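# Shelve six desk flasks in the incubator, then close it

## Task

Move every one of the six flasks on the desk onto incubator shelves. Each must lie flat directly on a shelf, never on top of another flask, with the same face upward that it had on the desk, and no part may overhang the shelf's front edge. Afterwards close the glass door completely, rotate its latch to horizontal, and close the outer door completely. Flasks that were already inside must also finish flat on shelves, unstacked and with the same face up. The task fails if any flask reaches the floor, if either door is swung open or shut violently, or if the robot topples or is left leaning.

## Robot and tools

Robot: TidyBot++, a wheeled base 0.54 m long, 0.50 m wide and 0.38 m tall, carrying a single seven-joint arm with a two-finger gripper. The shoulder sits 0.12 m ahead of the base centre at 0.68 m height. Cameras: base_camera (fixed on the base, facing forward) and wrist_camera (fisheye, looks along the hand). The arm begins folded with the hand facing down, the wrist poking up to 0.08 m past the base front. Links: upper arm 0.42 m, forearm 0.31 m, hand 0.31 m.

Frames. Base frame: origin on the floor below the base centre, x ahead, y to the left, z upward, metres. The odometry frame is the base frame as it stood when the scene began. base_odometry (x, y, heading in rad, left positive, -3.142 to 3.142) comes only from wheel rotation, so slip looks like motion and drift builds up. base_tilt is in degrees, positive when leaning forward or right.

move: one action per call. Keys: base, joints, target, speeds, plus cameras and blocking. Parts given together start at once.
- base: an object with any of translate_m (forward +, -2 to 2 m), strafe_m (left +, -2 to 2 m), rotate_rad (counter-clockwise from above +, -6.3 to 6.3 rad). These are offsets relative to the base's pose at the moment the command begins, not absolute places.
- joints: absolute angle targets by name. joint_1_rad (any angle; positive turns the arm clockwise from above, the reverse of heading), joint_2_rad (shoulder, -2.249 to 2.249, 0 = upper arm vertical), joint_3_rad (any angle), joint_4_rad (elbow, -2.579 to 2.579, 0 = straight), joint_5_rad (any angle), joint_6_rad (wrist, -2.099 to 2.099), joint_7_rad (any angle; with hand down, positive is counter-clockwise from above, 1.57 has fingers opening left/right). gripper_pos 0 (open, about 85 mm gap) to 1 (closed, squeezing hard). Continuous joints go the short way, so turn more than half a revolution in steps.
- target: one list of seven numbers [x, y, z, qw, qx, qy, qz], an absolute hand pose in the base frame, metres and unit quaternion, matching the hand_pose line. The hand point lies midway between the finger pads; its z axis runs out along the fingers, y is the closing direction. With target, joints may contain only gripper_pos.
- speeds: caps for this call only; translate_m and strafe_m 0.05 to 0.5 m/s, rotate_rad 0.1 to 1.57 rad/s. If translating and strafing together, give one speed only.
- cameras: list of base_camera, wrist_camera or all; [] means no pictures.
- blocking: true (default) returns when everything has stopped; false returns in about half a second while motion continues, and wait(0) then reports it under earlier move.
Unknown keys make a call invalid; out-of-range values get it refused, and a refusal skips the rest of your reply's moves.

wait(seconds 0 to 10, cameras): lets time pass and reports state. stop(cameras): brakes all running motions. zoom_image(camera, region [x0, y0, x1, y1] pixels, at most 504 x 504): enlarges part of the latest image; base_camera is 644x364, wrist_camera 644x476. read_manual(section "licences"): legal text only. finished_scene(scene = current scene number): ends the scene irreversibly; the goal must hold without the robot.

Result lines: move (done or worst status), base_status, joint_status, hand_status (done, off_target, moving, stopped, contact_stop, time_out, not_followed, torque_fault, limit_stop_at_motor_heat), joint_positions, hand_pose, hand_target (where the hand would sit with joints exactly on target), base_odometry, base_tilt, motor_effort (percent of max, peak in brackets), Motor temperatures, pictures (order of images), on_its_own (unrequested motion). "joint command not followed" or "pose unreachable" means a self-collision check withheld the arm; "ARM HIT" means a hard hit on the base or arm. contact_stop or time_out cancels the remainder of your reply. A base done only means the wheels turned; the base may be short if blocked.

Practical notes. After a target, the hand usually settles within about 3 cm; fix it by adding (desired minus measured) to the last target. To hold still under load, resend hand_target, never hand_pose or current joint readings, since the arm sags with weight. Low forward poses near the base can miss badly or hit the base. Straight-down hand reaches at most about 0.94 m high near the base. Lowering a held flask: step down until hand_pose stops falling and effort shifts, then open. Watch images, as readings can be off by 1 to 2 cm.

Avoid: dropping or releasing moving flasks, letting any flask reach the floor, stacking flasks, fast door swings (move doors slowly in small steps), driving while the arm is snagged above about 0.6 m, swinging an outstretched arm sideways, gripping hard on a flask still resting on something, torque faults (arm freezes 10 s), and motor overheating (MOTOR HOT at 60 °C, fault at 75 °C); fold the arm when idle. Objects may be nudged occasionally.

Each tool is called after "Emit:" as a command line: name --argument value for each argument, lists and objects as JSON in quotes; but a table of rows of numbers goes row by row, as --pt "numbers of a row", without its own name.

## Session

Emit:
move

Scene clock: 0.00 s.
Motor temperatures (°C): [33 37 31 34 40 37 49]
base_odometry: x=+0.000 y=+0.000 heading=+0.000
base_tilt: forward=-0.1 right=-0.2
base_status: not commanded
joint_positions: joint_1_rad=-0.028 joint_2_rad=-0.309 joint_3_rad=+3.139 joint_4_rad=-2.507 joint_5_rad=+0.042 joint_6_rad=-0.886 joint_7_rad=+1.528 gripper_pos=+0.000
joint_status: not commanded
motor_effort: joint_1_rad=+1 joint_2_rad=-3 joint_3_rad=+0 joint_4_rad=+14 joint_5_rad=-1 joint_6_rad=+1 joint_7_rad=+0
hand_pose: x=+0.2638 y=-0.0044 z=+0.5874 quat_wxyz=(+0.016, +0.999, +0.006, +0.029) (m; base frame)
hand_target: x=+0.2630 y=-0.0045 z=+0.5870 quat_wxyz=(+0.016, +0.999, +0.006, +0.029) (m; base frame)
hand_status: not commanded
pictures: base_camera, wrist_camera

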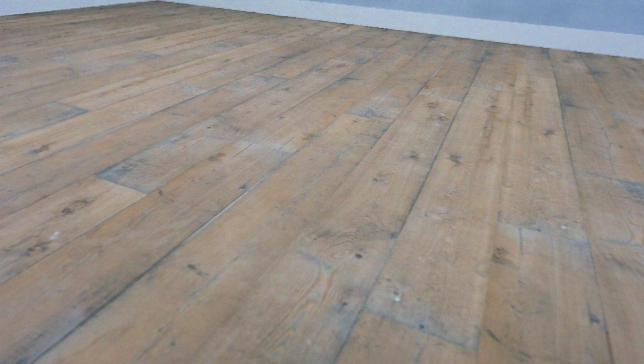

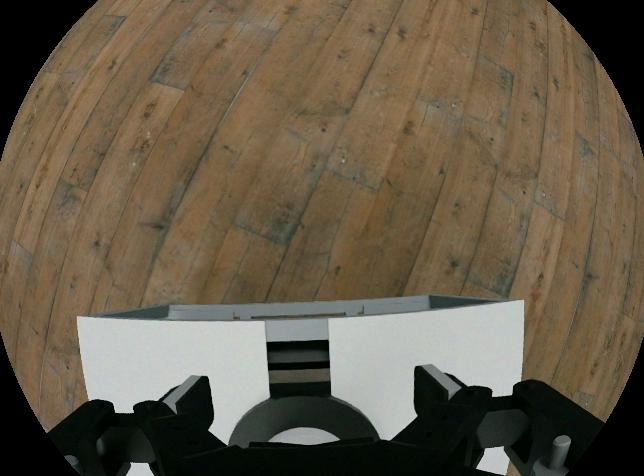

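Emit:
move --joints '{"joint_6_rad": 0.45}'

Emit:
move --base '{"rotate_rad": 1.2}'

Emit:
move --base '{"rotate_rad": 1.2}'

Emit:
move --base '{"rotate_rad": 1.2}'

Emit:
move --base '{"rotate_rad": 1.2}'

Scene clock: 2.30 s.
Motor temperatures (°C): [33 37 31 34 40 37 49]
move: done
base_odometry: x=+0.000 y=+0.000 heading=+0.000
base_tilt: forward=-0.1 right=-0.2
base_status: not commanded
joint_positions: joint_1_rad=-0.028 joint_2_rad=-0.309 joint_3_rad=+3.139 joint_4_rad=-2.504 joint_5_rad=+0.042 joint_6_rad=+0.407 joint_7_rad=+1.528 gripper_pos=+0.000
joint_status: all done
motor_effort: joint_1_rad=+2(2) joint_2_rad=-8(8) joint_3_rad=+1(1) joint_4_rad=+18(19) joint_5_rad=+0(1) joint_6_rad=+9(9) joint_7_rad=+0(0)
hand_pose: x=+0.5497 y=+0.0196 z=+0.8316 quat_wxyz=(-0.017, +0.780, +0.015, +0.626) (m; base frame)
hand_target: x=+0.5511 y=+0.0202 z=+0.8420 quat_wxyz=(-0.018, +0.768, +0.016, +0.641) (m; base frame)
hand_status: not commanded
pictures: base_camera, wrist_camera

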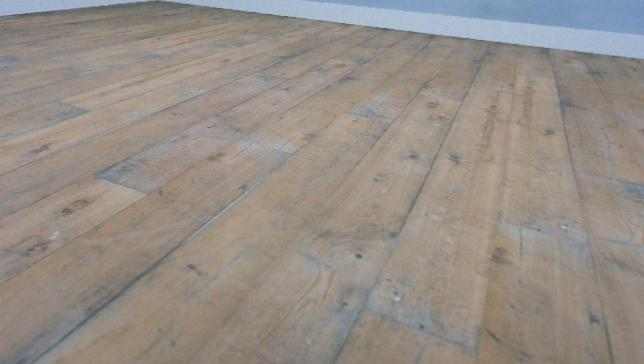

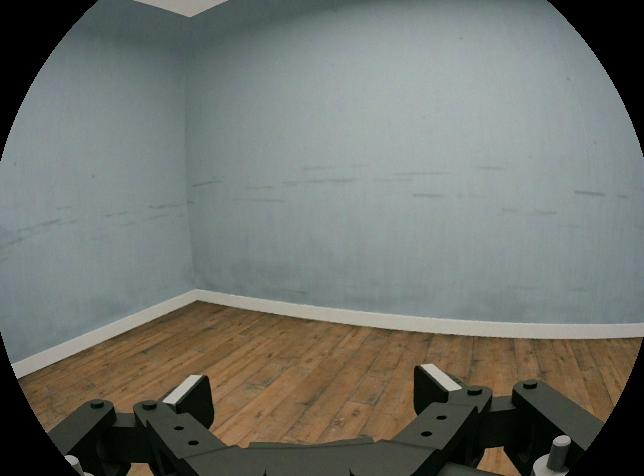

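Scene clock: 4.33 s.
Motor temperatures (°C): [33 37 31 34 40 37 49]
move: done
base_odometry: x=+0.000 y=+0.000 heading=+1.199
base_tilt: forward=-0.1 right=-0.2
base_status: done
joint_positions: joint_1_rad=-0.028 joint_2_rad=-0.309 joint_3_rad=+3.138 joint_4_rad=-2.504 joint_5_rad=+0.042 joint_6_rad=+0.408 joint_7_rad=+1.528 gripper_pos=+0.000
joint_status: not commanded
motor_effort: joint_1_rad=+1(3) joint_2_rad=-8(9) joint_3_rad=+0(1) joint_4_rad=+18(19) joint_5_rad=-1(1) joint_6_rad=+8(9) joint_7_rad=+0(0)
hand_pose: x=+0.5498 y=+0.0202 z=+0.8319 quat_wxyz=(-0.017, +0.779, +0.016, +0.626) (m; base frame)
hand_target: x=+0.5511 y=+0.0202 z=+0.8420 quat_wxyz=(-0.018, +0.768, +0.016, +0.641) (m; base frame)
hand_status: not commanded
pictures: base_camera, wrist_camera

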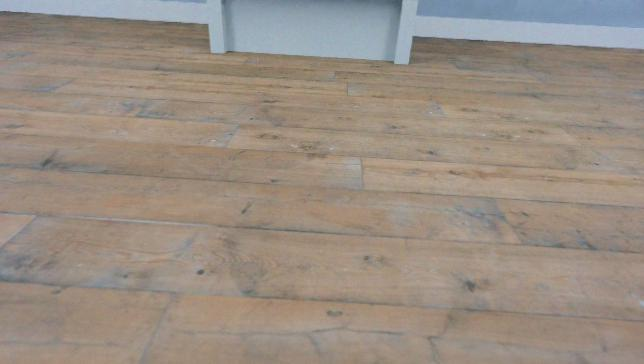

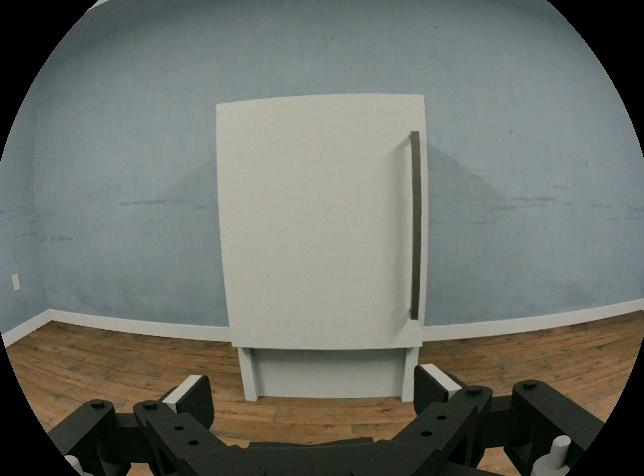

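Scene clock: 6.37 s.
Motor temperatures (°C): [33 37 31 34 40 37 49]
move: done
base_odometry: x=+0.000 y=+0.000 heading=+2.397
base_tilt: forward=-0.1 right=-0.2
base_status: done
joint_positions: joint_1_rad=-0.029 joint_2_rad=-0.309 joint_3_rad=+3.138 joint_4_rad=-2.504 joint_5_rad=+0.042 joint_6_rad=+0.408 joint_7_rad=+1.528 gripper_pos=+0.000
joint_status: not commanded
motor_effort: joint_1_rad=+1(3) joint_2_rad=-8(9) joint_3_rad=+0(2) joint_4_rad=+18(19) joint_5_rad=-1(1) joint_6_rad=+8(9) joint_7_rad=+0(0)
hand_pose: x=+0.5498 y=+0.0205 z=+0.8320 quat_wxyz=(-0.018, +0.779, +0.016, +0.626) (m; base frame)
hand_target: x=+0.5511 y=+0.0202 z=+0.8420 quat_wxyz=(-0.018, +0.768, +0.016, +0.641) (m; base frame)
hand_status: not commanded
pictures: base_camera, wrist_camera

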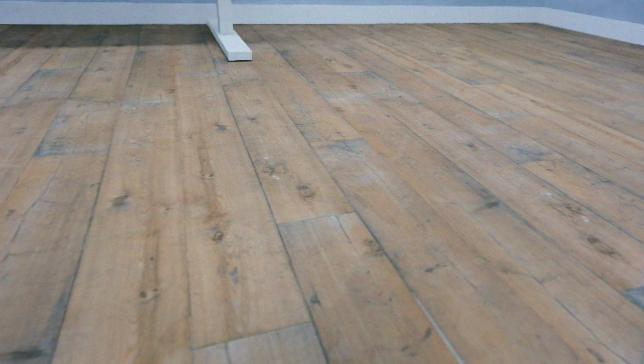

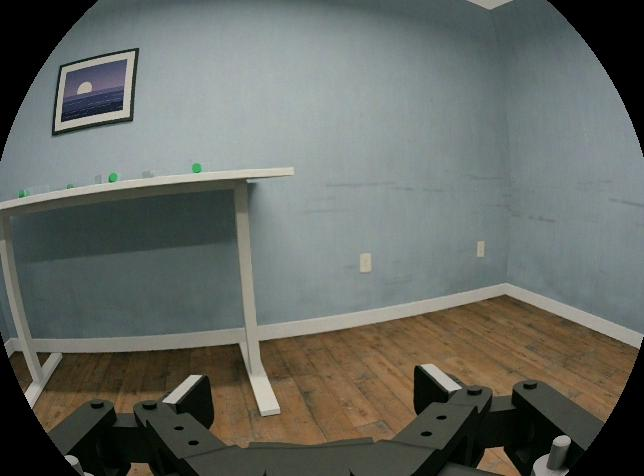

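Scene clock: 8.40 s.
Motor temperatures (°C): [33 37 31 34 40 37 49]
move: done
base_odometry: x=+0.000 y=+0.000 heading=-2.687
base_tilt: forward=-0.1 right=-0.2
base_status: done
joint_positions: joint_1_rad=-0.029 joint_2_rad=-0.309 joint_3_rad=+3.138 joint_4_rad=-2.504 joint_5_rad=+0.042 joint_6_rad=+0.408 joint_7_rad=+1.528 gripper_pos=+0.000
joint_status: not commanded
motor_effort: joint_1_rad=+1(3) joint_2_rad=-8(9) joint_3_rad=+1(2) joint_4_rad=+18(19) joint_5_rad=-1(1) joint_6_rad=+9(9) joint_7_rad=+0(0)
hand_pose: x=+0.5497 y=+0.0207 z=+0.8320 quat_wxyz=(-0.018, +0.779, +0.016, +0.626) (m; base frame)
hand_target: x=+0.5511 y=+0.0202 z=+0.8420 quat_wxyz=(-0.018, +0.768, +0.016, +0.641) (m; base frame)
hand_status: not commanded
pictures: base_camera, wrist_camera

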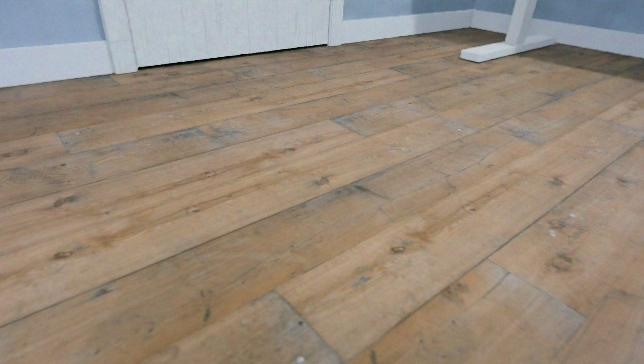

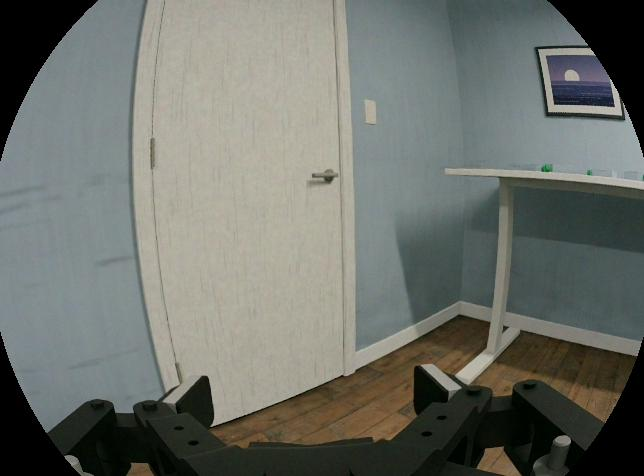

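Scene clock: 10.43 s.
Motor temperatures (°C): [33 37 31 34 40 37 49]
move: done
base_odometry: x=+0.000 y=+0.000 heading=-1.488
base_tilt: forward=-0.1 right=-0.2
base_status: done
joint_positions: joint_1_rad=-0.029 joint_2_rad=-0.309 joint_3_rad=+3.137 joint_4_rad=-2.504 joint_5_rad=+0.042 joint_6_rad=+0.408 joint_7_rad=+1.528 gripper_pos=+0.000
joint_status: not commanded
motor_effort: joint_1_rad=+2(3) joint_2_rad=-8(9) joint_3_rad=+0(2) joint_4_rad=+18(19) joint_5_rad=+0(2) joint_6_rad=+8(9) joint_7_rad=+0(0)
hand_pose: x=+0.5497 y=+0.0208 z=+0.8320 quat_wxyz=(-0.018, +0.779, +0.017, +0.626) (m; base frame)
hand_target: x=+0.5511 y=+0.0202 z=+0.8420 quat_wxyz=(-0.018, +0.768, +0.016, +0.641) (m; base frame)
hand_status: not commanded
pictures: base_camera, wrist_camera

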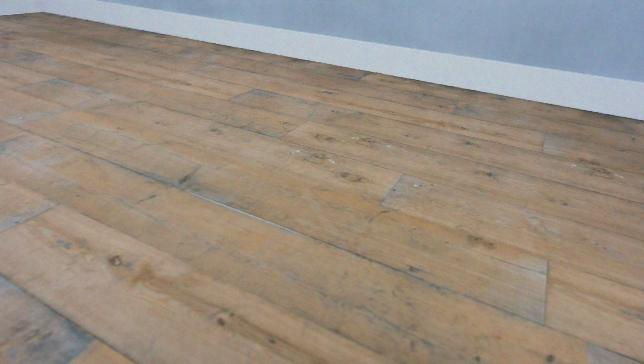

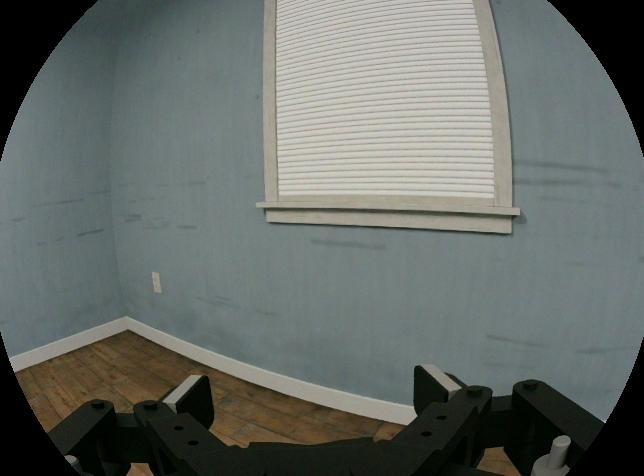

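Emit:
move --base '{"rotate_rad": 2.418}'

Emit:
move --base '{"translate_m": 0.35, "strafe_m": 0.54}'

Scene clock: 14.33 s.
Motor temperatures (°C): [33 37 31 34 40 37 49]
move: done
base_odometry: x=+0.000 y=+0.000 heading=+0.929
base_tilt: forward=-0.1 right=-0.2
base_status: done
joint_positions: joint_1_rad=-0.029 joint_2_rad=-0.309 joint_3_rad=+3.138 joint_4_rad=-2.504 joint_5_rad=+0.042 joint_6_rad=+0.409 joint_7_rad=+1.528 gripper_pos=+0.000
joint_status: not commanded
motor_effort: joint_1_rad=+2(3) joint_2_rad=-8(9) joint_3_rad=+0(1) joint_4_rad=+18(19) joint_5_rad=+0(1) joint_6_rad=+8(9) joint_7_rad=+0(1)
hand_pose: x=+0.5498 y=+0.0205 z=+0.8321 quat_wxyz=(-0.018, +0.779, +0.016, +0.626) (m; base frame)
hand_target: x=+0.5511 y=+0.0202 z=+0.8420 quat_wxyz=(-0.018, +0.768, +0.016, +0.641) (m; base frame)
hand_status: not commanded
pictures: base_camera, wrist_camera

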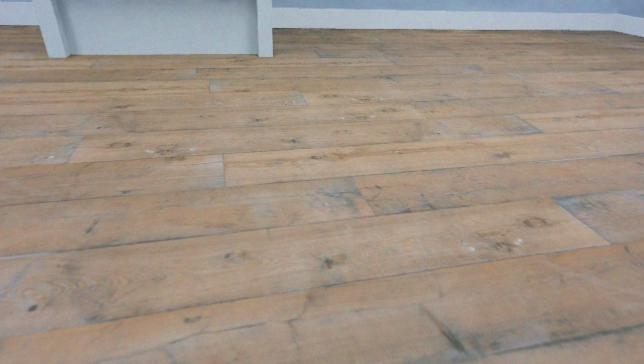

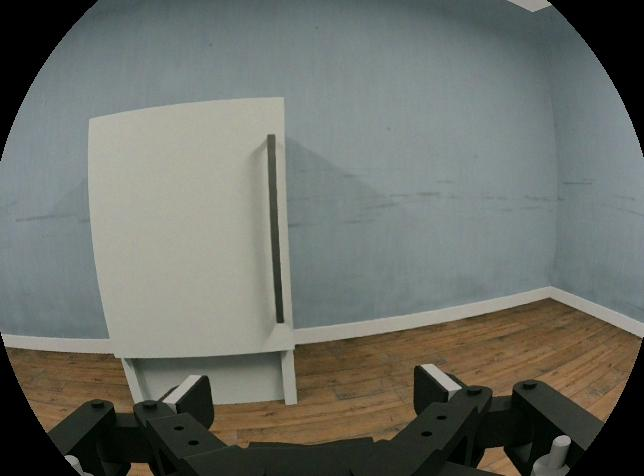

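Scene clock: 16.97 s.
Motor temperatures (°C): [33 37 31 35 40 37 49]
move: done
base_odometry: x=-0.223 y=+0.604 heading=+0.929
base_tilt: forward=-0.1 right=-0.2
base_status: done
joint_positions: joint_1_rad=-0.029 joint_2_rad=-0.309 joint_3_rad=+3.138 joint_4_rad=-2.504 joint_5_rad=+0.042 joint_6_rad=+0.409 joint_7_rad=+1.528 gripper_pos=+0.000
joint_status: not commanded
motor_effort: joint_1_rad=+1(2) joint_2_rad=-8(10) joint_3_rad=+0(2) joint_4_rad=+18(19) joint_5_rad=+0(2) joint_6_rad=+8(9) joint_7_rad=+0(0)
hand_pose: x=+0.5498 y=+0.0205 z=+0.8323 quat_wxyz=(-0.018, +0.779, +0.016, +0.627) (m; base frame)
hand_target: x=+0.5511 y=+0.0202 z=+0.8420 quat_wxyz=(-0.018, +0.768, +0.016, +0.641) (m; base frame)
hand_status: not commanded
pictures: base_camera, wrist_camera

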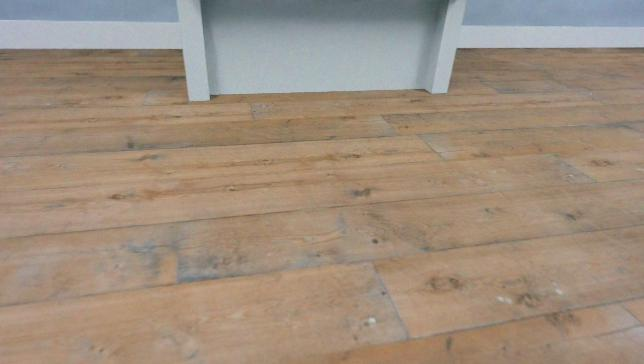

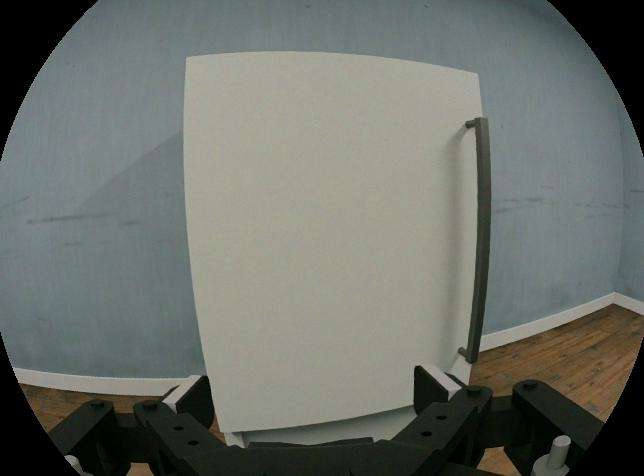

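Emit:
move --base '{"rotate_rad": 0.075, "strafe_m": -0.3}' --joints '{"joint_6_rad": 0.6}'

Scene clock: 20.40 s.
Motor temperatures (°C): [33 37 31 35 40 37 49]
move: done
base_odometry: x=+0.018 y=+0.424 heading=+1.005
base_tilt: forward=-0.1 right=-0.2
base_status: done
joint_positions: joint_1_rad=-0.029 joint_2_rad=-0.309 joint_3_rad=+3.141 joint_4_rad=-2.501 joint_5_rad=+0.042 joint_6_rad=+0.576 joint_7_rad=+1.528 gripper_pos=+0.000
joint_status: all done
motor_effort: joint_1_rad=+2(3) joint_2_rad=-8(11) joint_3_rad=+1(3) joint_4_rad=+18(20) joint_5_rad=+0(2) joint_6_rad=+9(10) joint_7_rad=+0(0)
hand_pose: x=+0.5571 y=+0.0215 z=+0.8860 quat_wxyz=(-0.021, +0.722, +0.016, +0.691) (m; base frame)
hand_target: x=+0.5559 y=+0.0221 z=+0.8883 quat_wxyz=(-0.022, +0.717, +0.016, +0.696) (m; base frame)
hand_status: not commanded
pictures: base_camera, wrist_camera

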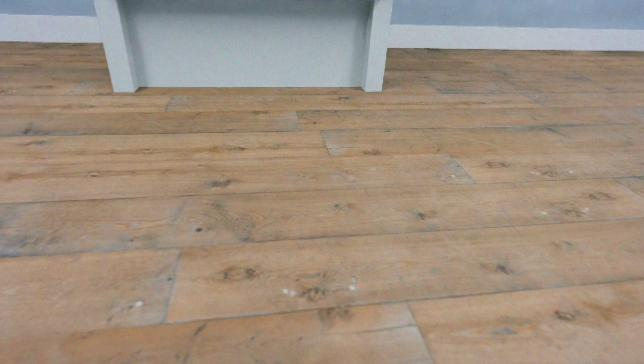

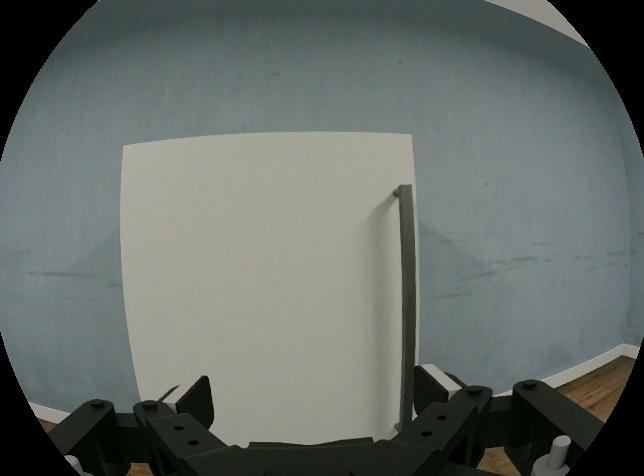

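Emit:
move --base '{"translate_m": 0.42, "strafe_m": -0.135}' --target '[0.58, 0.0, 0.75, 0, 0.7071, 0, 0.7071]'

Scene clock: 23.20 s.
Motor temperatures (°C): [33 37 31 35 40 37 49]
move: off_target
base_odometry: x=+0.357 y=+0.706 heading=+1.004
base_tilt: forward=-0.1 right=-0.2
base_status: done
joint_positions: joint_1_rad=-0.009 joint_2_rad=+0.429 joint_3_rad=+3.142 joint_4_rad=-2.553 joint_5_rad=+0.042 joint_6_rad=+1.616 joint_7_rad=+1.542 gripper_pos=+0.000
joint_status: not commanded
motor_effort: joint_1_rad=+1(2) joint_2_rad=-25(27) joint_3_rad=+0(1) joint_4_rad=+8(20) joint_5_rad=+0(1) joint_6_rad=+8(9) joint_7_rad=+0(0)
hand_pose: x=+0.6485 y=+0.0190 z=+0.8173 quat_wxyz=(-0.028, +0.631, +0.009, +0.775) (m; base frame)
hand_target: x=+0.6430 y=-0.0004 z=+0.8215 quat_wxyz=(+0.001, +0.623, +0.001, +0.782) (m; base frame)
hand_status: off_target (0.098 m and 12.2 deg from the pose sent, 0.140 m and 4.0 deg at the start; a joint's target at an end of its range on 52 of 52 steps)
pictures: base_camera, wrist_camera

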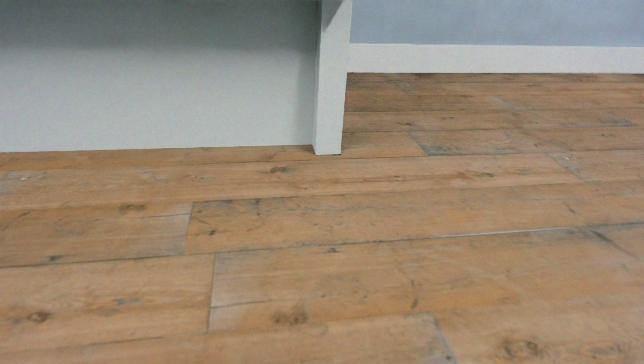

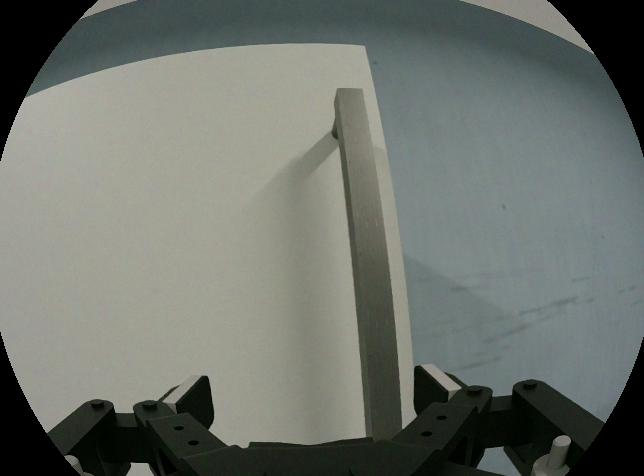

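Emit:
move --base '{"translate_m": -0.15}' --target '[0.74, -0.02, 0.75, 0, 0.7071, 0, 0.7071]'

Scene clock: 25.40 s.
Motor temperatures (°C): [33 37 31 35 40 37 49]
move: done
base_odometry: x=+0.277 y=+0.580 heading=+1.004
base_tilt: forward=-0.1 right=-0.2
base_status: done
joint_positions: joint_1_rad=+0.062 joint_2_rad=+0.504 joint_3_rad=+3.142 joint_4_rad=-2.305 joint_5_rad=+0.042 joint_6_rad=+1.291 joint_7_rad=+1.542 gripper_pos=+0.000
joint_status: not commanded
motor_effort: joint_1_rad=+2(3) joint_2_rad=-30(31) joint_3_rad=+0(1) joint_4_rad=+11(11) joint_5_rad=-1(1) joint_6_rad=+8(9) joint_7_rad=+0(0)
hand_pose: x=+0.7351 y=-0.0247 z=+0.7699 quat_wxyz=(+0.003, +0.688, -0.013, +0.726) (m; base frame)
hand_target: x=+0.7400 y=-0.0200 z=+0.7500 quat_wxyz=(+0.000, +0.707, +0.000, +0.707) (m; base frame)
hand_status: done (0.021 m and 3.4 deg from the pose sent, 0.120 m and 12.2 deg at the start)
pictures: base_camera, wrist_camera

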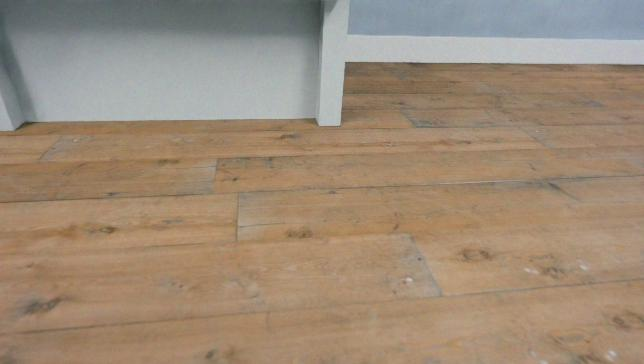

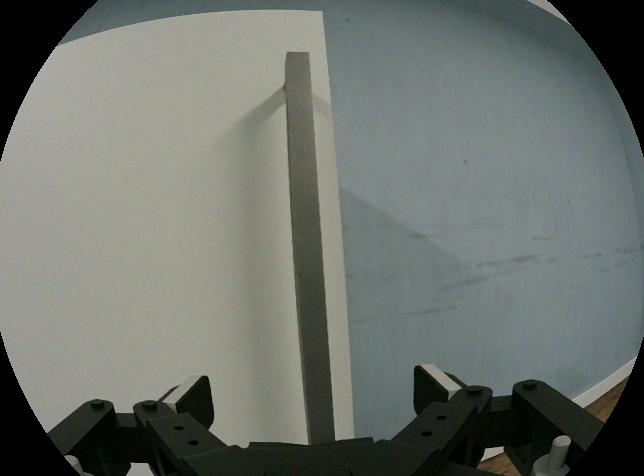

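Emit:
move --base '{"translate_m": 0.13}' --target '[0.74, -0.02, 0.75, 0, 0.7071, 0, 0.7071]'

Scene clock: 26.90 s.
Motor temperatures (°C): [33 37 31 35 40 37 49]
move: done
base_odometry: x=+0.347 y=+0.689 heading=+1.003
base_tilt: forward=-0.1 right=-0.2
base_status: done
joint_positions: joint_1_rad=+0.063 joint_2_rad=+0.514 joint_3_rad=+3.142 joint_4_rad=-2.295 joint_5_rad=+0.042 joint_6_rad=+1.288 joint_7_rad=+1.542 gripper_pos=+0.000
joint_status: not commanded
motor_effort: joint_1_rad=+2(3) joint_2_rad=-30(33) joint_3_rad=+0(1) joint_4_rad=+10(12) joint_5_rad=+0(1) joint_6_rad=+9(9) joint_7_rad=+0(0)
hand_pose: x=+0.7387 y=-0.0257 z=+0.7667 quat_wxyz=(+0.003, +0.689, -0.013, +0.725) (m; base frame)
hand_target: x=+0.7400 y=-0.0200 z=+0.7500 quat_wxyz=(+0.000, +0.707, +0.000, +0.707) (m; base frame)
hand_status: done (0.018 m and 3.3 deg from the pose sent, 0.021 m and 3.4 deg at the start)
pictures: base_camera, wrist_camera

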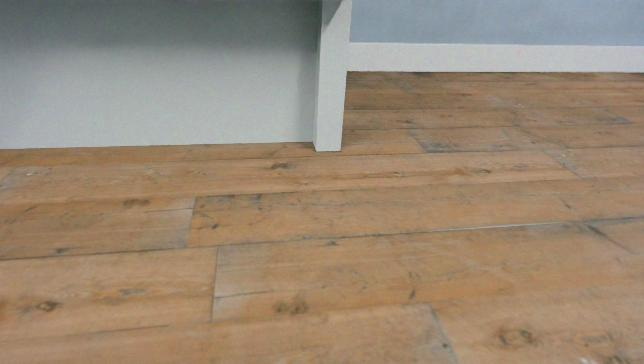

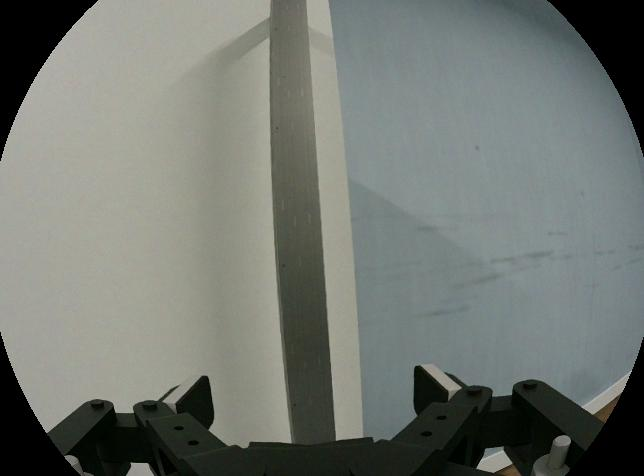

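Emit:
move --joints '{"gripper_pos": 0.7}'

Scene clock: 28.13 s.
Motor temperatures (°C): [33 37 31 35 40 37 49]
move: done
base_odometry: x=+0.347 y=+0.689 heading=+1.003
base_tilt: forward=-0.1 right=-0.2
base_status: not commanded
joint_positions: joint_1_rad=+0.063 joint_2_rad=+0.514 joint_3_rad=+3.142 joint_4_rad=-2.295 joint_5_rad=+0.042 joint_6_rad=+1.288 joint_7_rad=+1.542 gripper_pos=+0.700
joint_status: all done
motor_effort: joint_1_rad=+2(2) joint_2_rad=-31(31) joint_3_rad=-1(1) joint_4_rad=+10(11) joint_5_rad=+0(2) joint_6_rad=+9(9) joint_7_rad=+0(0)
hand_pose: x=+0.7387 y=-0.0257 z=+0.7667 quat_wxyz=(+0.003, +0.689, -0.013, +0.725) (m; base frame)
hand_target: x=+0.7400 y=-0.0200 z=+0.7500 quat_wxyz=(+0.000, +0.707, +0.000, +0.707) (m; base frame)
hand_status: not commanded
pictures: base_camera, wrist_camera

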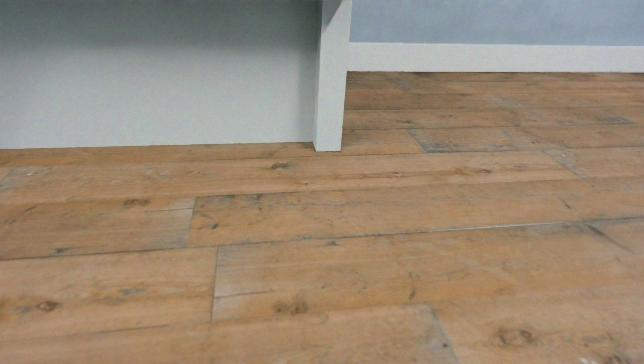

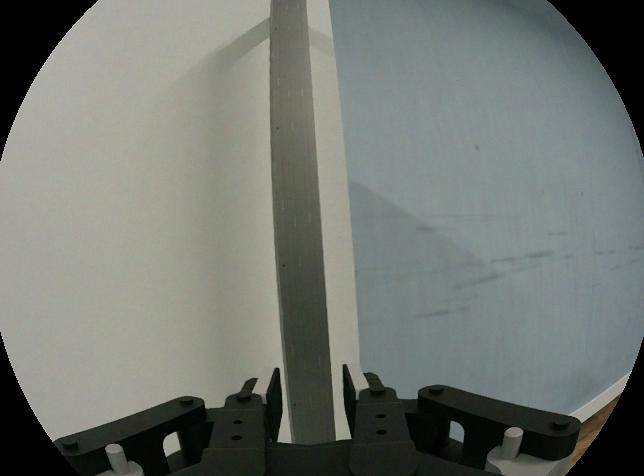

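Emit:
move --joints '{"gripper_pos": 0.88}' --cameras '[]'

Emit:
move --base '{"translate_m": -0.091, "strafe_m": 0.126, "rotate_rad": -0.15}' --speeds '{"translate_m": 0.1, "rotate_rad": 0.1}'

Scene clock: 29.23 s.
Motor temperatures (°C): [33 37 31 35 40 37 49]
move: done
base_odometry: x=+0.347 y=+0.689 heading=+1.003
base_tilt: forward=-0.1 right=-0.2
base_status: not commanded
joint_positions: joint_1_rad=+0.063 joint_2_rad=+0.514 joint_3_rad=+3.142 joint_4_rad=-2.295 joint_5_rad=+0.042 joint_6_rad=+1.288 joint_7_rad=+1.542 gripper_pos=+0.880
joint_status: all done
motor_effort: joint_1_rad=+1(2) joint_2_rad=-31(31) joint_3_rad=-1(1) joint_4_rad=+10(11) joint_5_rad=-1(1) joint_6_rad=+8(9) joint_7_rad=+0(0)
hand_pose: x=+0.7387 y=-0.0257 z=+0.7667 quat_wxyz=(+0.003, +0.689, -0.013, +0.724) (m; base frame)
hand_target: x=+0.7400 y=-0.0200 z=+0.7500 quat_wxyz=(+0.000, +0.707, +0.000, +0.707) (m; base frame)
hand_status: not commanded
pictures: none
No camera images: "cameras" was empty.

Scene clock: 31.33 s.
Motor temperatures (°C): [33 37 31 35 40 37 49]
move: done
base_odometry: x=+0.191 y=+0.680 heading=+0.853
base_tilt: forward=-0.1 right=-0.2
base_status: done
joint_positions: joint_1_rad=+0.067 joint_2_rad=+0.514 joint_3_rad=+3.142 joint_4_rad=-2.295 joint_5_rad=+0.042 joint_6_rad=+1.287 joint_7_rad=+1.542 gripper_pos=+0.880
joint_status: not commanded
motor_effort: joint_1_rad=+1(3) joint_2_rad=-31(32) joint_3_rad=+0(1) joint_4_rad=+10(12) joint_5_rad=+0(1) joint_6_rad=+9(9) joint_7_rad=+0(0)
hand_pose: x=+0.7387 y=-0.0276 z=+0.7665 quat_wxyz=(+0.004, +0.689, -0.014, +0.724) (m; base frame)
hand_target: x=+0.7400 y=-0.0200 z=+0.7500 quat_wxyz=(+0.000, +0.707, +0.000, +0.707) (m; base frame)
hand_status: not commanded
pictures: base_camera, wrist_camera

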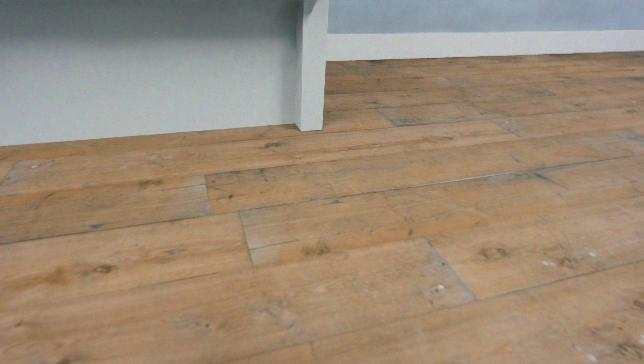

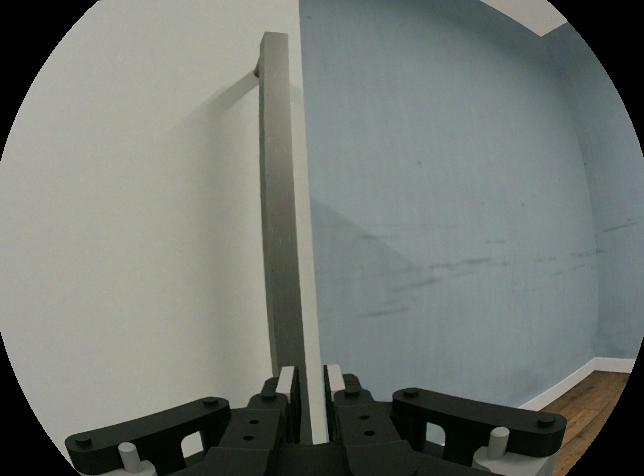

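Emit:
move --base '{"translate_m": 0.109, "strafe_m": -0.112, "rotate_rad": 0.15}' --joints '{"gripper_pos": 0.4}' --cameras '[]'

Emit:
move --base '{"translate_m": 0.05}' --speeds '{"translate_m": 0.1}' --cameras '["wrist_camera"]'

Scene clock: 33.33 s.
Motor temperatures (°C): [33 37 31 35 40 37 49]
move: done
base_odometry: x=+0.348 y=+0.689 heading=+1.003
base_tilt: forward=-0.1 right=-0.2
base_status: done
joint_positions: joint_1_rad=+0.072 joint_2_rad=+0.514 joint_3_rad=+3.137 joint_4_rad=-2.295 joint_5_rad=+0.042 joint_6_rad=+1.286 joint_7_rad=+1.542 gripper_pos=+0.400
joint_status: all done
motor_effort: joint_1_rad=+0(8) joint_2_rad=-31(33) joint_3_rad=-1(3) joint_4_rad=+10(12) joint_5_rad=+0(2) joint_6_rad=+8(9) joint_7_rad=+0(0)
hand_pose: x=+0.7387 y=-0.0285 z=+0.7658 quat_wxyz=(+0.004, +0.690, -0.015, +0.724) (m; base frame)
hand_target: x=+0.7400 y=-0.0200 z=+0.7500 quat_wxyz=(+0.000, +0.707, +0.000, +0.707) (m; base frame)
hand_status: not commanded
pictures: none
No camera images: "cameras" was empty.

Scene clock: 34.37 s.
Motor temperatures (°C): [33 37 31 35 40 37 49]
move: done
base_odometry: x=+0.375 y=+0.731 heading=+1.003
base_tilt: forward=-0.1 right=-0.2
base_status: done
joint_positions: joint_1_rad=+0.072 joint_2_rad=+0.516 joint_3_rad=+3.137 joint_4_rad=-2.294 joint_5_rad=+0.042 joint_6_rad=+1.286 joint_7_rad=+1.542 gripper_pos=+0.400
joint_status: not commanded
motor_effort: joint_1_rad=+2(3) joint_2_rad=-31(33) joint_3_rad=-1(1) joint_4_rad=+10(12) joint_5_rad=-1(2) joint_6_rad=+9(9) joint_7_rad=+0(0)
hand_pose: x=+0.7391 y=-0.0286 z=+0.7653 quat_wxyz=(+0.004, +0.690, -0.015, +0.724) (m; base frame)
hand_target: x=+0.7400 y=-0.0200 z=+0.7500 quat_wxyz=(+0.000, +0.707, +0.000, +0.707) (m; base frame)
hand_status: not commanded
pictures: wrist_camera

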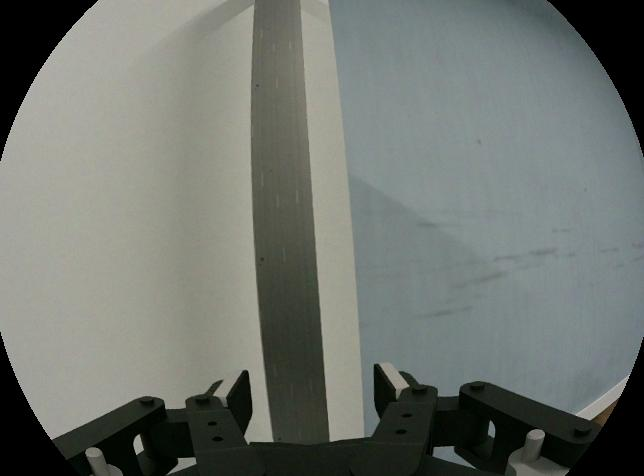

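Emit:
move --base '{"translate_m": 0.055, "strafe_m": 0.012}' --speeds '{"translate_m": 0.1}' --cameras '["wrist_camera"]'

Emit:
move --joints '{"gripper_pos": 0.75}' --cameras '["wrist_camera"]'

Scene clock: 35.73 s.
Motor temperatures (°C): [33 38 31 35 40 37 49]
move: done
base_odometry: x=+0.394 y=+0.784 heading=+1.003
base_tilt: forward=-0.1 right=-0.2
base_status: done
joint_positions: joint_1_rad=+0.072 joint_2_rad=+0.516 joint_3_rad=+3.137 joint_4_rad=-2.293 joint_5_rad=+0.042 joint_6_rad=+1.286 joint_7_rad=+1.542 gripper_pos=+0.400
joint_status: not commanded
motor_effort: joint_1_rad=+1(2) joint_2_rad=-31(33) joint_3_rad=-1(2) joint_4_rad=+11(12) joint_5_rad=-1(1) joint_6_rad=+8(9) joint_7_rad=+0(0)
hand_pose: x=+0.7393 y=-0.0286 z=+0.7651 quat_wxyz=(+0.004, +0.690, -0.015, +0.723) (m; base frame)
hand_target: x=+0.7400 y=-0.0200 z=+0.7500 quat_wxyz=(+0.000, +0.707, +0.000, +0.707) (m; base frame)
hand_status: not commanded
pictures: wrist_camera

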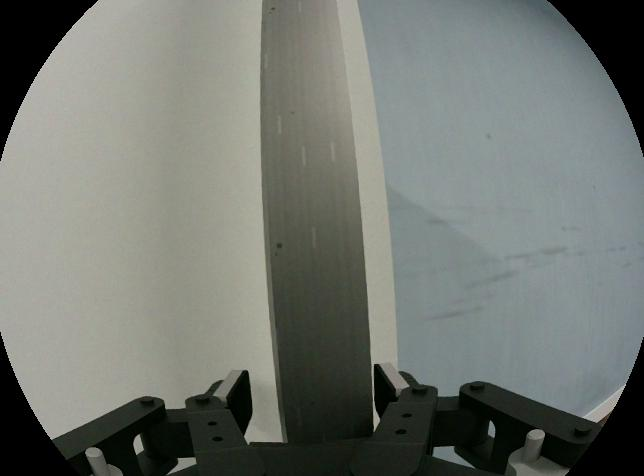

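Scene clock: 36.50 s.
Motor temperatures (°C): [33 38 31 35 40 37 49]
move: off_target
base_odometry: x=+0.394 y=+0.784 heading=+1.003
base_tilt: forward=-0.1 right=-0.2
base_status: not commanded
joint_positions: joint_1_rad=+0.078 joint_2_rad=+0.516 joint_3_rad=+3.143 joint_4_rad=-2.293 joint_5_rad=+0.046 joint_6_rad=+1.286 joint_7_rad=+1.542 gripper_pos=+0.706
joint_status: gripper_pos off_target (ended at +0.706, target +0.750)
motor_effort: joint_1_rad=+0(3) joint_2_rad=-30(31) joint_3_rad=-2(3) joint_4_rad=+11(11) joint_5_rad=-2(5) joint_6_rad=+7(9) joint_7_rad=+0(1)
hand_pose: x=+0.7391 y=-0.0338 z=+0.7651 quat_wxyz=(+0.008, +0.690, -0.017, +0.723) (m; base frame)
hand_target: x=+0.7400 y=-0.0200 z=+0.7500 quat_wxyz=(+0.000, +0.707, +0.000, +0.707) (m; base frame)
hand_status: not commanded
pictures: wrist_camera

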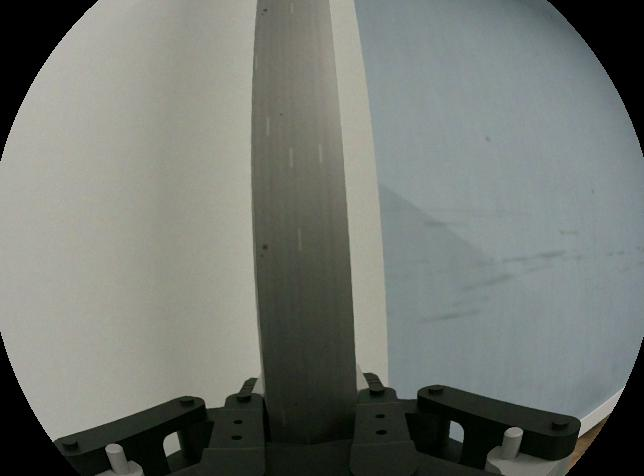

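Emit:
move --joints '{"gripper_pos": 0.85}' --cameras '[]'

Emit:
move --base '{"translate_m": -0.086, "strafe_m": 0.129, "rotate_rad": -0.15}' --speeds '{"translate_m": 0.1, "rotate_rad": 0.1}'

Scene clock: 37.27 s.
Motor temperatures (°C): [33 38 31 35 40 37 49]
move: off_target
base_odometry: x=+0.394 y=+0.784 heading=+1.003
base_tilt: forward=-0.1 right=-0.2
base_status: not commanded
joint_positions: joint_1_rad=+0.078 joint_2_rad=+0.516 joint_3_rad=+3.143 joint_4_rad=-2.293 joint_5_rad=+0.046 joint_6_rad=+1.286 joint_7_rad=+1.542 gripper_pos=+0.706
joint_status: gripper_pos off_target (ended at +0.706, target +0.850)
motor_effort: joint_1_rad=-1(1) joint_2_rad=-30(30) joint_3_rad=-2(2) joint_4_rad=+11(11) joint_5_rad=-2(2) joint_6_rad=+7(7) joint_7_rad=+0(0)
hand_pose: x=+0.7391 y=-0.0338 z=+0.7651 quat_wxyz=(+0.008, +0.690, -0.017, +0.723) (m; base frame)
hand_target: x=+0.7400 y=-0.0200 z=+0.7500 quat_wxyz=(+0.000, +0.707, +0.000, +0.707) (m; base frame)
hand_status: not commanded
pictures: none
No camera images: "cameras" was empty.

Scene clock: 39.37 s.
Motor temperatures (°C): [33 38 31 35 40 37 49]
move: done
base_odometry: x=+0.239 y=+0.781 heading=+0.852
base_tilt: forward=-0.1 right=-0.2
base_status: done
joint_positions: joint_1_rad=+0.097 joint_2_rad=+0.508 joint_3_rad=+3.155 joint_4_rad=-2.294 joint_5_rad=+0.059 joint_6_rad=+1.269 joint_7_rad=+1.542 gripper_pos=+0.706
joint_status: not commanded
motor_effort: joint_1_rad=-5(8) joint_2_rad=-27(39) joint_3_rad=-4(7) joint_4_rad=+12(13) joint_5_rad=-3(6) joint_6_rad=+5(11) joint_7_rad=+1(1)
hand_pose: x=+0.7377 y=-0.0480 z=+0.7646 quat_wxyz=(+0.018, +0.693, -0.019, +0.720) (m; base frame)
hand_target: x=+0.7400 y=-0.0200 z=+0.7500 quat_wxyz=(+0.000, +0.707, +0.000, +0.707) (m; base frame)
hand_status: not commanded
pictures: base_camera, wrist_camera

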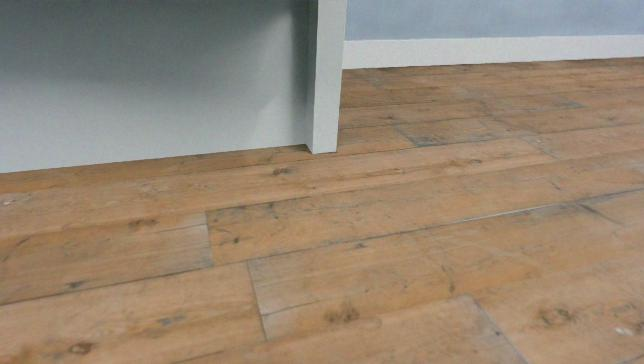

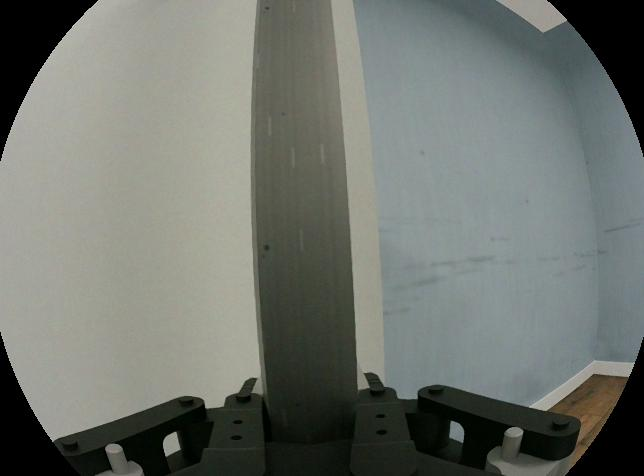

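Emit:
move --base '{"translate_m": -0.086, "strafe_m": 0.113, "rotate_rad": -0.15}' --speeds '{"translate_m": 0.1, "rotate_rad": 0.1}' --cameras '[]'

Emit:
move --base '{"translate_m": -0.086, "strafe_m": 0.113, "rotate_rad": -0.15}' --speeds '{"translate_m": 0.1, "rotate_rad": 0.1}'

Scene clock: 41.63 s.
Motor temperatures (°C): [33 38 31 35 40 37 49]
move: done
base_odometry: x=+0.098 y=+0.791 heading=+0.702
base_tilt: forward=-0.1 right=-0.2
base_status: done
joint_positions: joint_1_rad=+0.102 joint_2_rad=+0.508 joint_3_rad=+3.159 joint_4_rad=-2.294 joint_5_rad=+0.063 joint_6_rad=+1.269 joint_7_rad=+1.542 gripper_pos=+0.706
joint_status: not commanded
motor_effort: joint_1_rad=-3(11) joint_2_rad=-28(31) joint_3_rad=-3(9) joint_4_rad=+11(14) joint_5_rad=-4(7) joint_6_rad=+5(7) joint_7_rad=+1(1)
hand_pose: x=+0.7372 y=-0.0521 z=+0.7647 quat_wxyz=(+0.021, +0.693, -0.019, +0.720) (m; base frame)
hand_target: x=+0.7400 y=-0.0200 z=+0.7500 quat_wxyz=(+0.000, +0.707, +0.000, +0.707) (m; base frame)
hand_status: not commanded
pictures: none
No camera images: "cameras" was empty.

Scene clock: 43.60 s.
Motor temperatures (°C): [33 38 31 35 40 37 49]
move: done
base_odometry: x=-0.041 y=+0.821 heading=+0.551
base_tilt: forward=-0.1 right=-0.2
base_status: done
joint_positions: joint_1_rad=+0.106 joint_2_rad=+0.507 joint_3_rad=+3.162 joint_4_rad=-2.294 joint_5_rad=+0.064 joint_6_rad=+1.269 joint_7_rad=+1.542 gripper_pos=+0.706
joint_status: not commanded
motor_effort: joint_1_rad=-3(11) joint_2_rad=-28(32) joint_3_rad=-3(9) joint_4_rad=+11(14) joint_5_rad=-5(6) joint_6_rad=+5(7) joint_7_rad=+2(2)
hand_pose: x=+0.7368 y=-0.0555 z=+0.7648 quat_wxyz=(+0.023, +0.693, -0.021, +0.720) (m; base frame)
hand_target: x=+0.7400 y=-0.0200 z=+0.7500 quat_wxyz=(+0.000, +0.707, +0.000, +0.707) (m; base frame)
hand_status: not commanded
pictures: base_camera, wrist_camera

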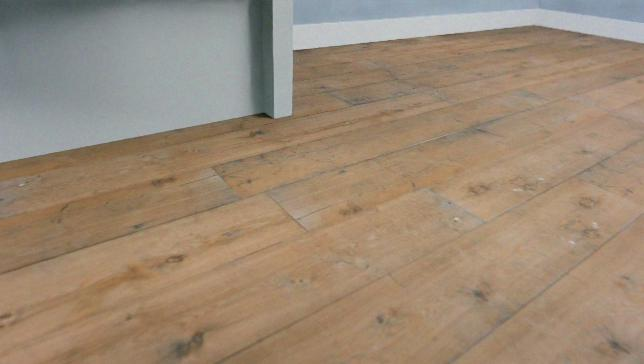

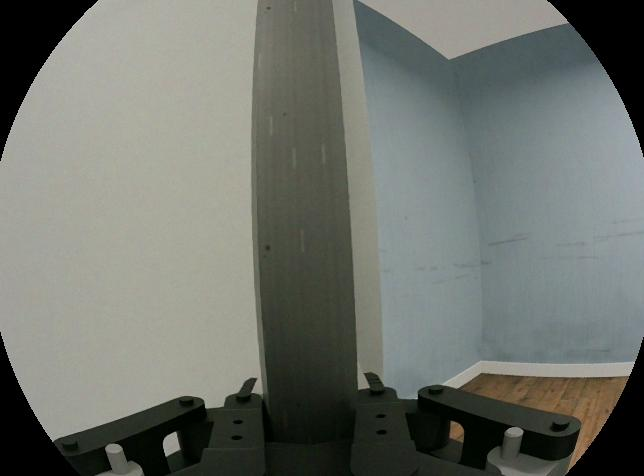

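Emit:
move --base '{"translate_m": -0.111, "strafe_m": 0.152, "rotate_rad": -0.2}' --speeds '{"translate_m": 0.12, "rotate_rad": 0.126}' --cameras '[]'

Emit:
move --base '{"translate_m": -0.111, "strafe_m": 0.152, "rotate_rad": -0.2}' --speeds '{"translate_m": 0.12, "rotate_rad": 0.126}' --cameras '[]'

Emit:
move --base '{"translate_m": -0.111, "strafe_m": 0.152, "rotate_rad": -0.2}' --speeds '{"translate_m": 0.12, "rotate_rad": 0.126}'

Scene clock: 46.40 s.
Motor temperatures (°C): [33 38 31 35 40 37 49]
move: done
base_odometry: x=-0.215 y=+0.893 heading=+0.351
base_tilt: forward=-0.1 right=-0.2
base_status: done
joint_positions: joint_1_rad=+0.108 joint_2_rad=+0.507 joint_3_rad=+3.165 joint_4_rad=-2.294 joint_5_rad=+0.065 joint_6_rad=+1.269 joint_7_rad=+1.542 gripper_pos=+0.706
joint_status: not commanded
motor_effort: joint_1_rad=-5(9) joint_2_rad=-28(31) joint_3_rad=-4(7) joint_4_rad=+11(14) joint_5_rad=-1(6) joint_6_rad=+5(7) joint_7_rad=+2(2)
hand_pose: x=+0.7366 y=-0.0581 z=+0.7648 quat_wxyz=(+0.025, +0.693, -0.021, +0.720) (m; base frame)
hand_target: x=+0.7400 y=-0.0200 z=+0.7500 quat_wxyz=(+0.000, +0.707, +0.000, +0.707) (m; base frame)
hand_status: not commanded
pictures: none
No camera images: "cameras" was empty.

Scene clock: 48.53 s.
Motor temperatures (°C): [33 38 31 35 40 37 49]
move: done
base_odometry: x=-0.372 y=+0.997 heading=+0.150
base_tilt: forward=-0.1 right=-0.2
base_status: done
joint_positions: joint_1_rad=+0.110 joint_2_rad=+0.507 joint_3_rad=+3.167 joint_4_rad=-2.294 joint_5_rad=+0.065 joint_6_rad=+1.269 joint_7_rad=+1.542 gripper_pos=+0.706
joint_status: not commanded
motor_effort: joint_1_rad=-6(9) joint_2_rad=-27(32) joint_3_rad=-5(7) joint_4_rad=+10(14) joint_5_rad=+0(4) joint_6_rad=+5(8) joint_7_rad=+2(3)
hand_pose: x=+0.7365 y=-0.0603 z=+0.7648 quat_wxyz=(+0.027, +0.693, -0.022, +0.720) (m; base frame)
hand_target: x=+0.7400 y=-0.0200 z=+0.7500 quat_wxyz=(+0.000, +0.707, +0.000, +0.707) (m; base frame)
hand_status: not commanded
pictures: none
No camera images: "cameras" was empty.

Scene clock: 50.63 s.
Motor temperatures (°C): [33 38 31 35 40 37 49]
move: done
base_odometry: x=-0.505 y=+1.131 heading=-0.051
base_tilt: forward=-0.1 right=-0.2
base_status: done
joint_positions: joint_1_rad=+0.112 joint_2_rad=+0.507 joint_3_rad=+3.168 joint_4_rad=-2.294 joint_5_rad=+0.065 joint_6_rad=+1.269 joint_7_rad=+1.542 gripper_pos=+0.706
joint_status: not commanded
motor_effort: joint_1_rad=-6(10) joint_2_rad=-28(31) joint_3_rad=-6(8) joint_4_rad=+11(14) joint_5_rad=+0(4) joint_6_rad=+6(8) joint_7_rad=+1(2)
hand_pose: x=+0.7363 y=-0.0616 z=+0.7648 quat_wxyz=(+0.028, +0.693, -0.023, +0.720) (m; base frame)
hand_target: x=+0.7400 y=-0.0200 z=+0.7500 quat_wxyz=(+0.000, +0.707, +0.000, +0.707) (m; base frame)
hand_status: not commanded
pictures: base_camera, wrist_camera

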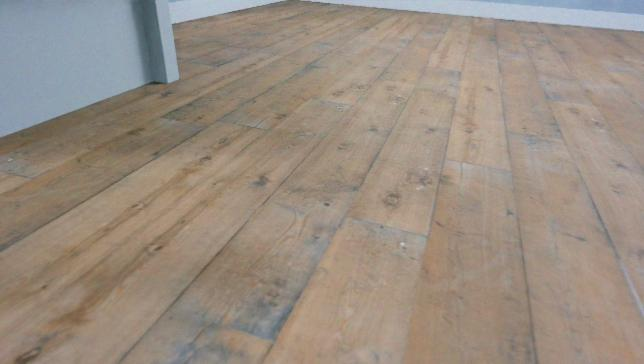

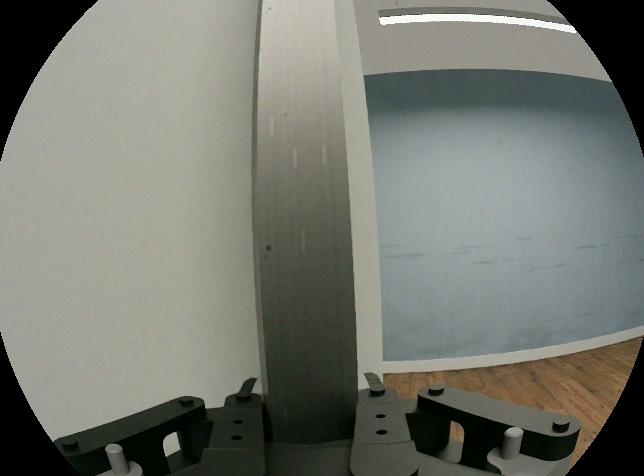

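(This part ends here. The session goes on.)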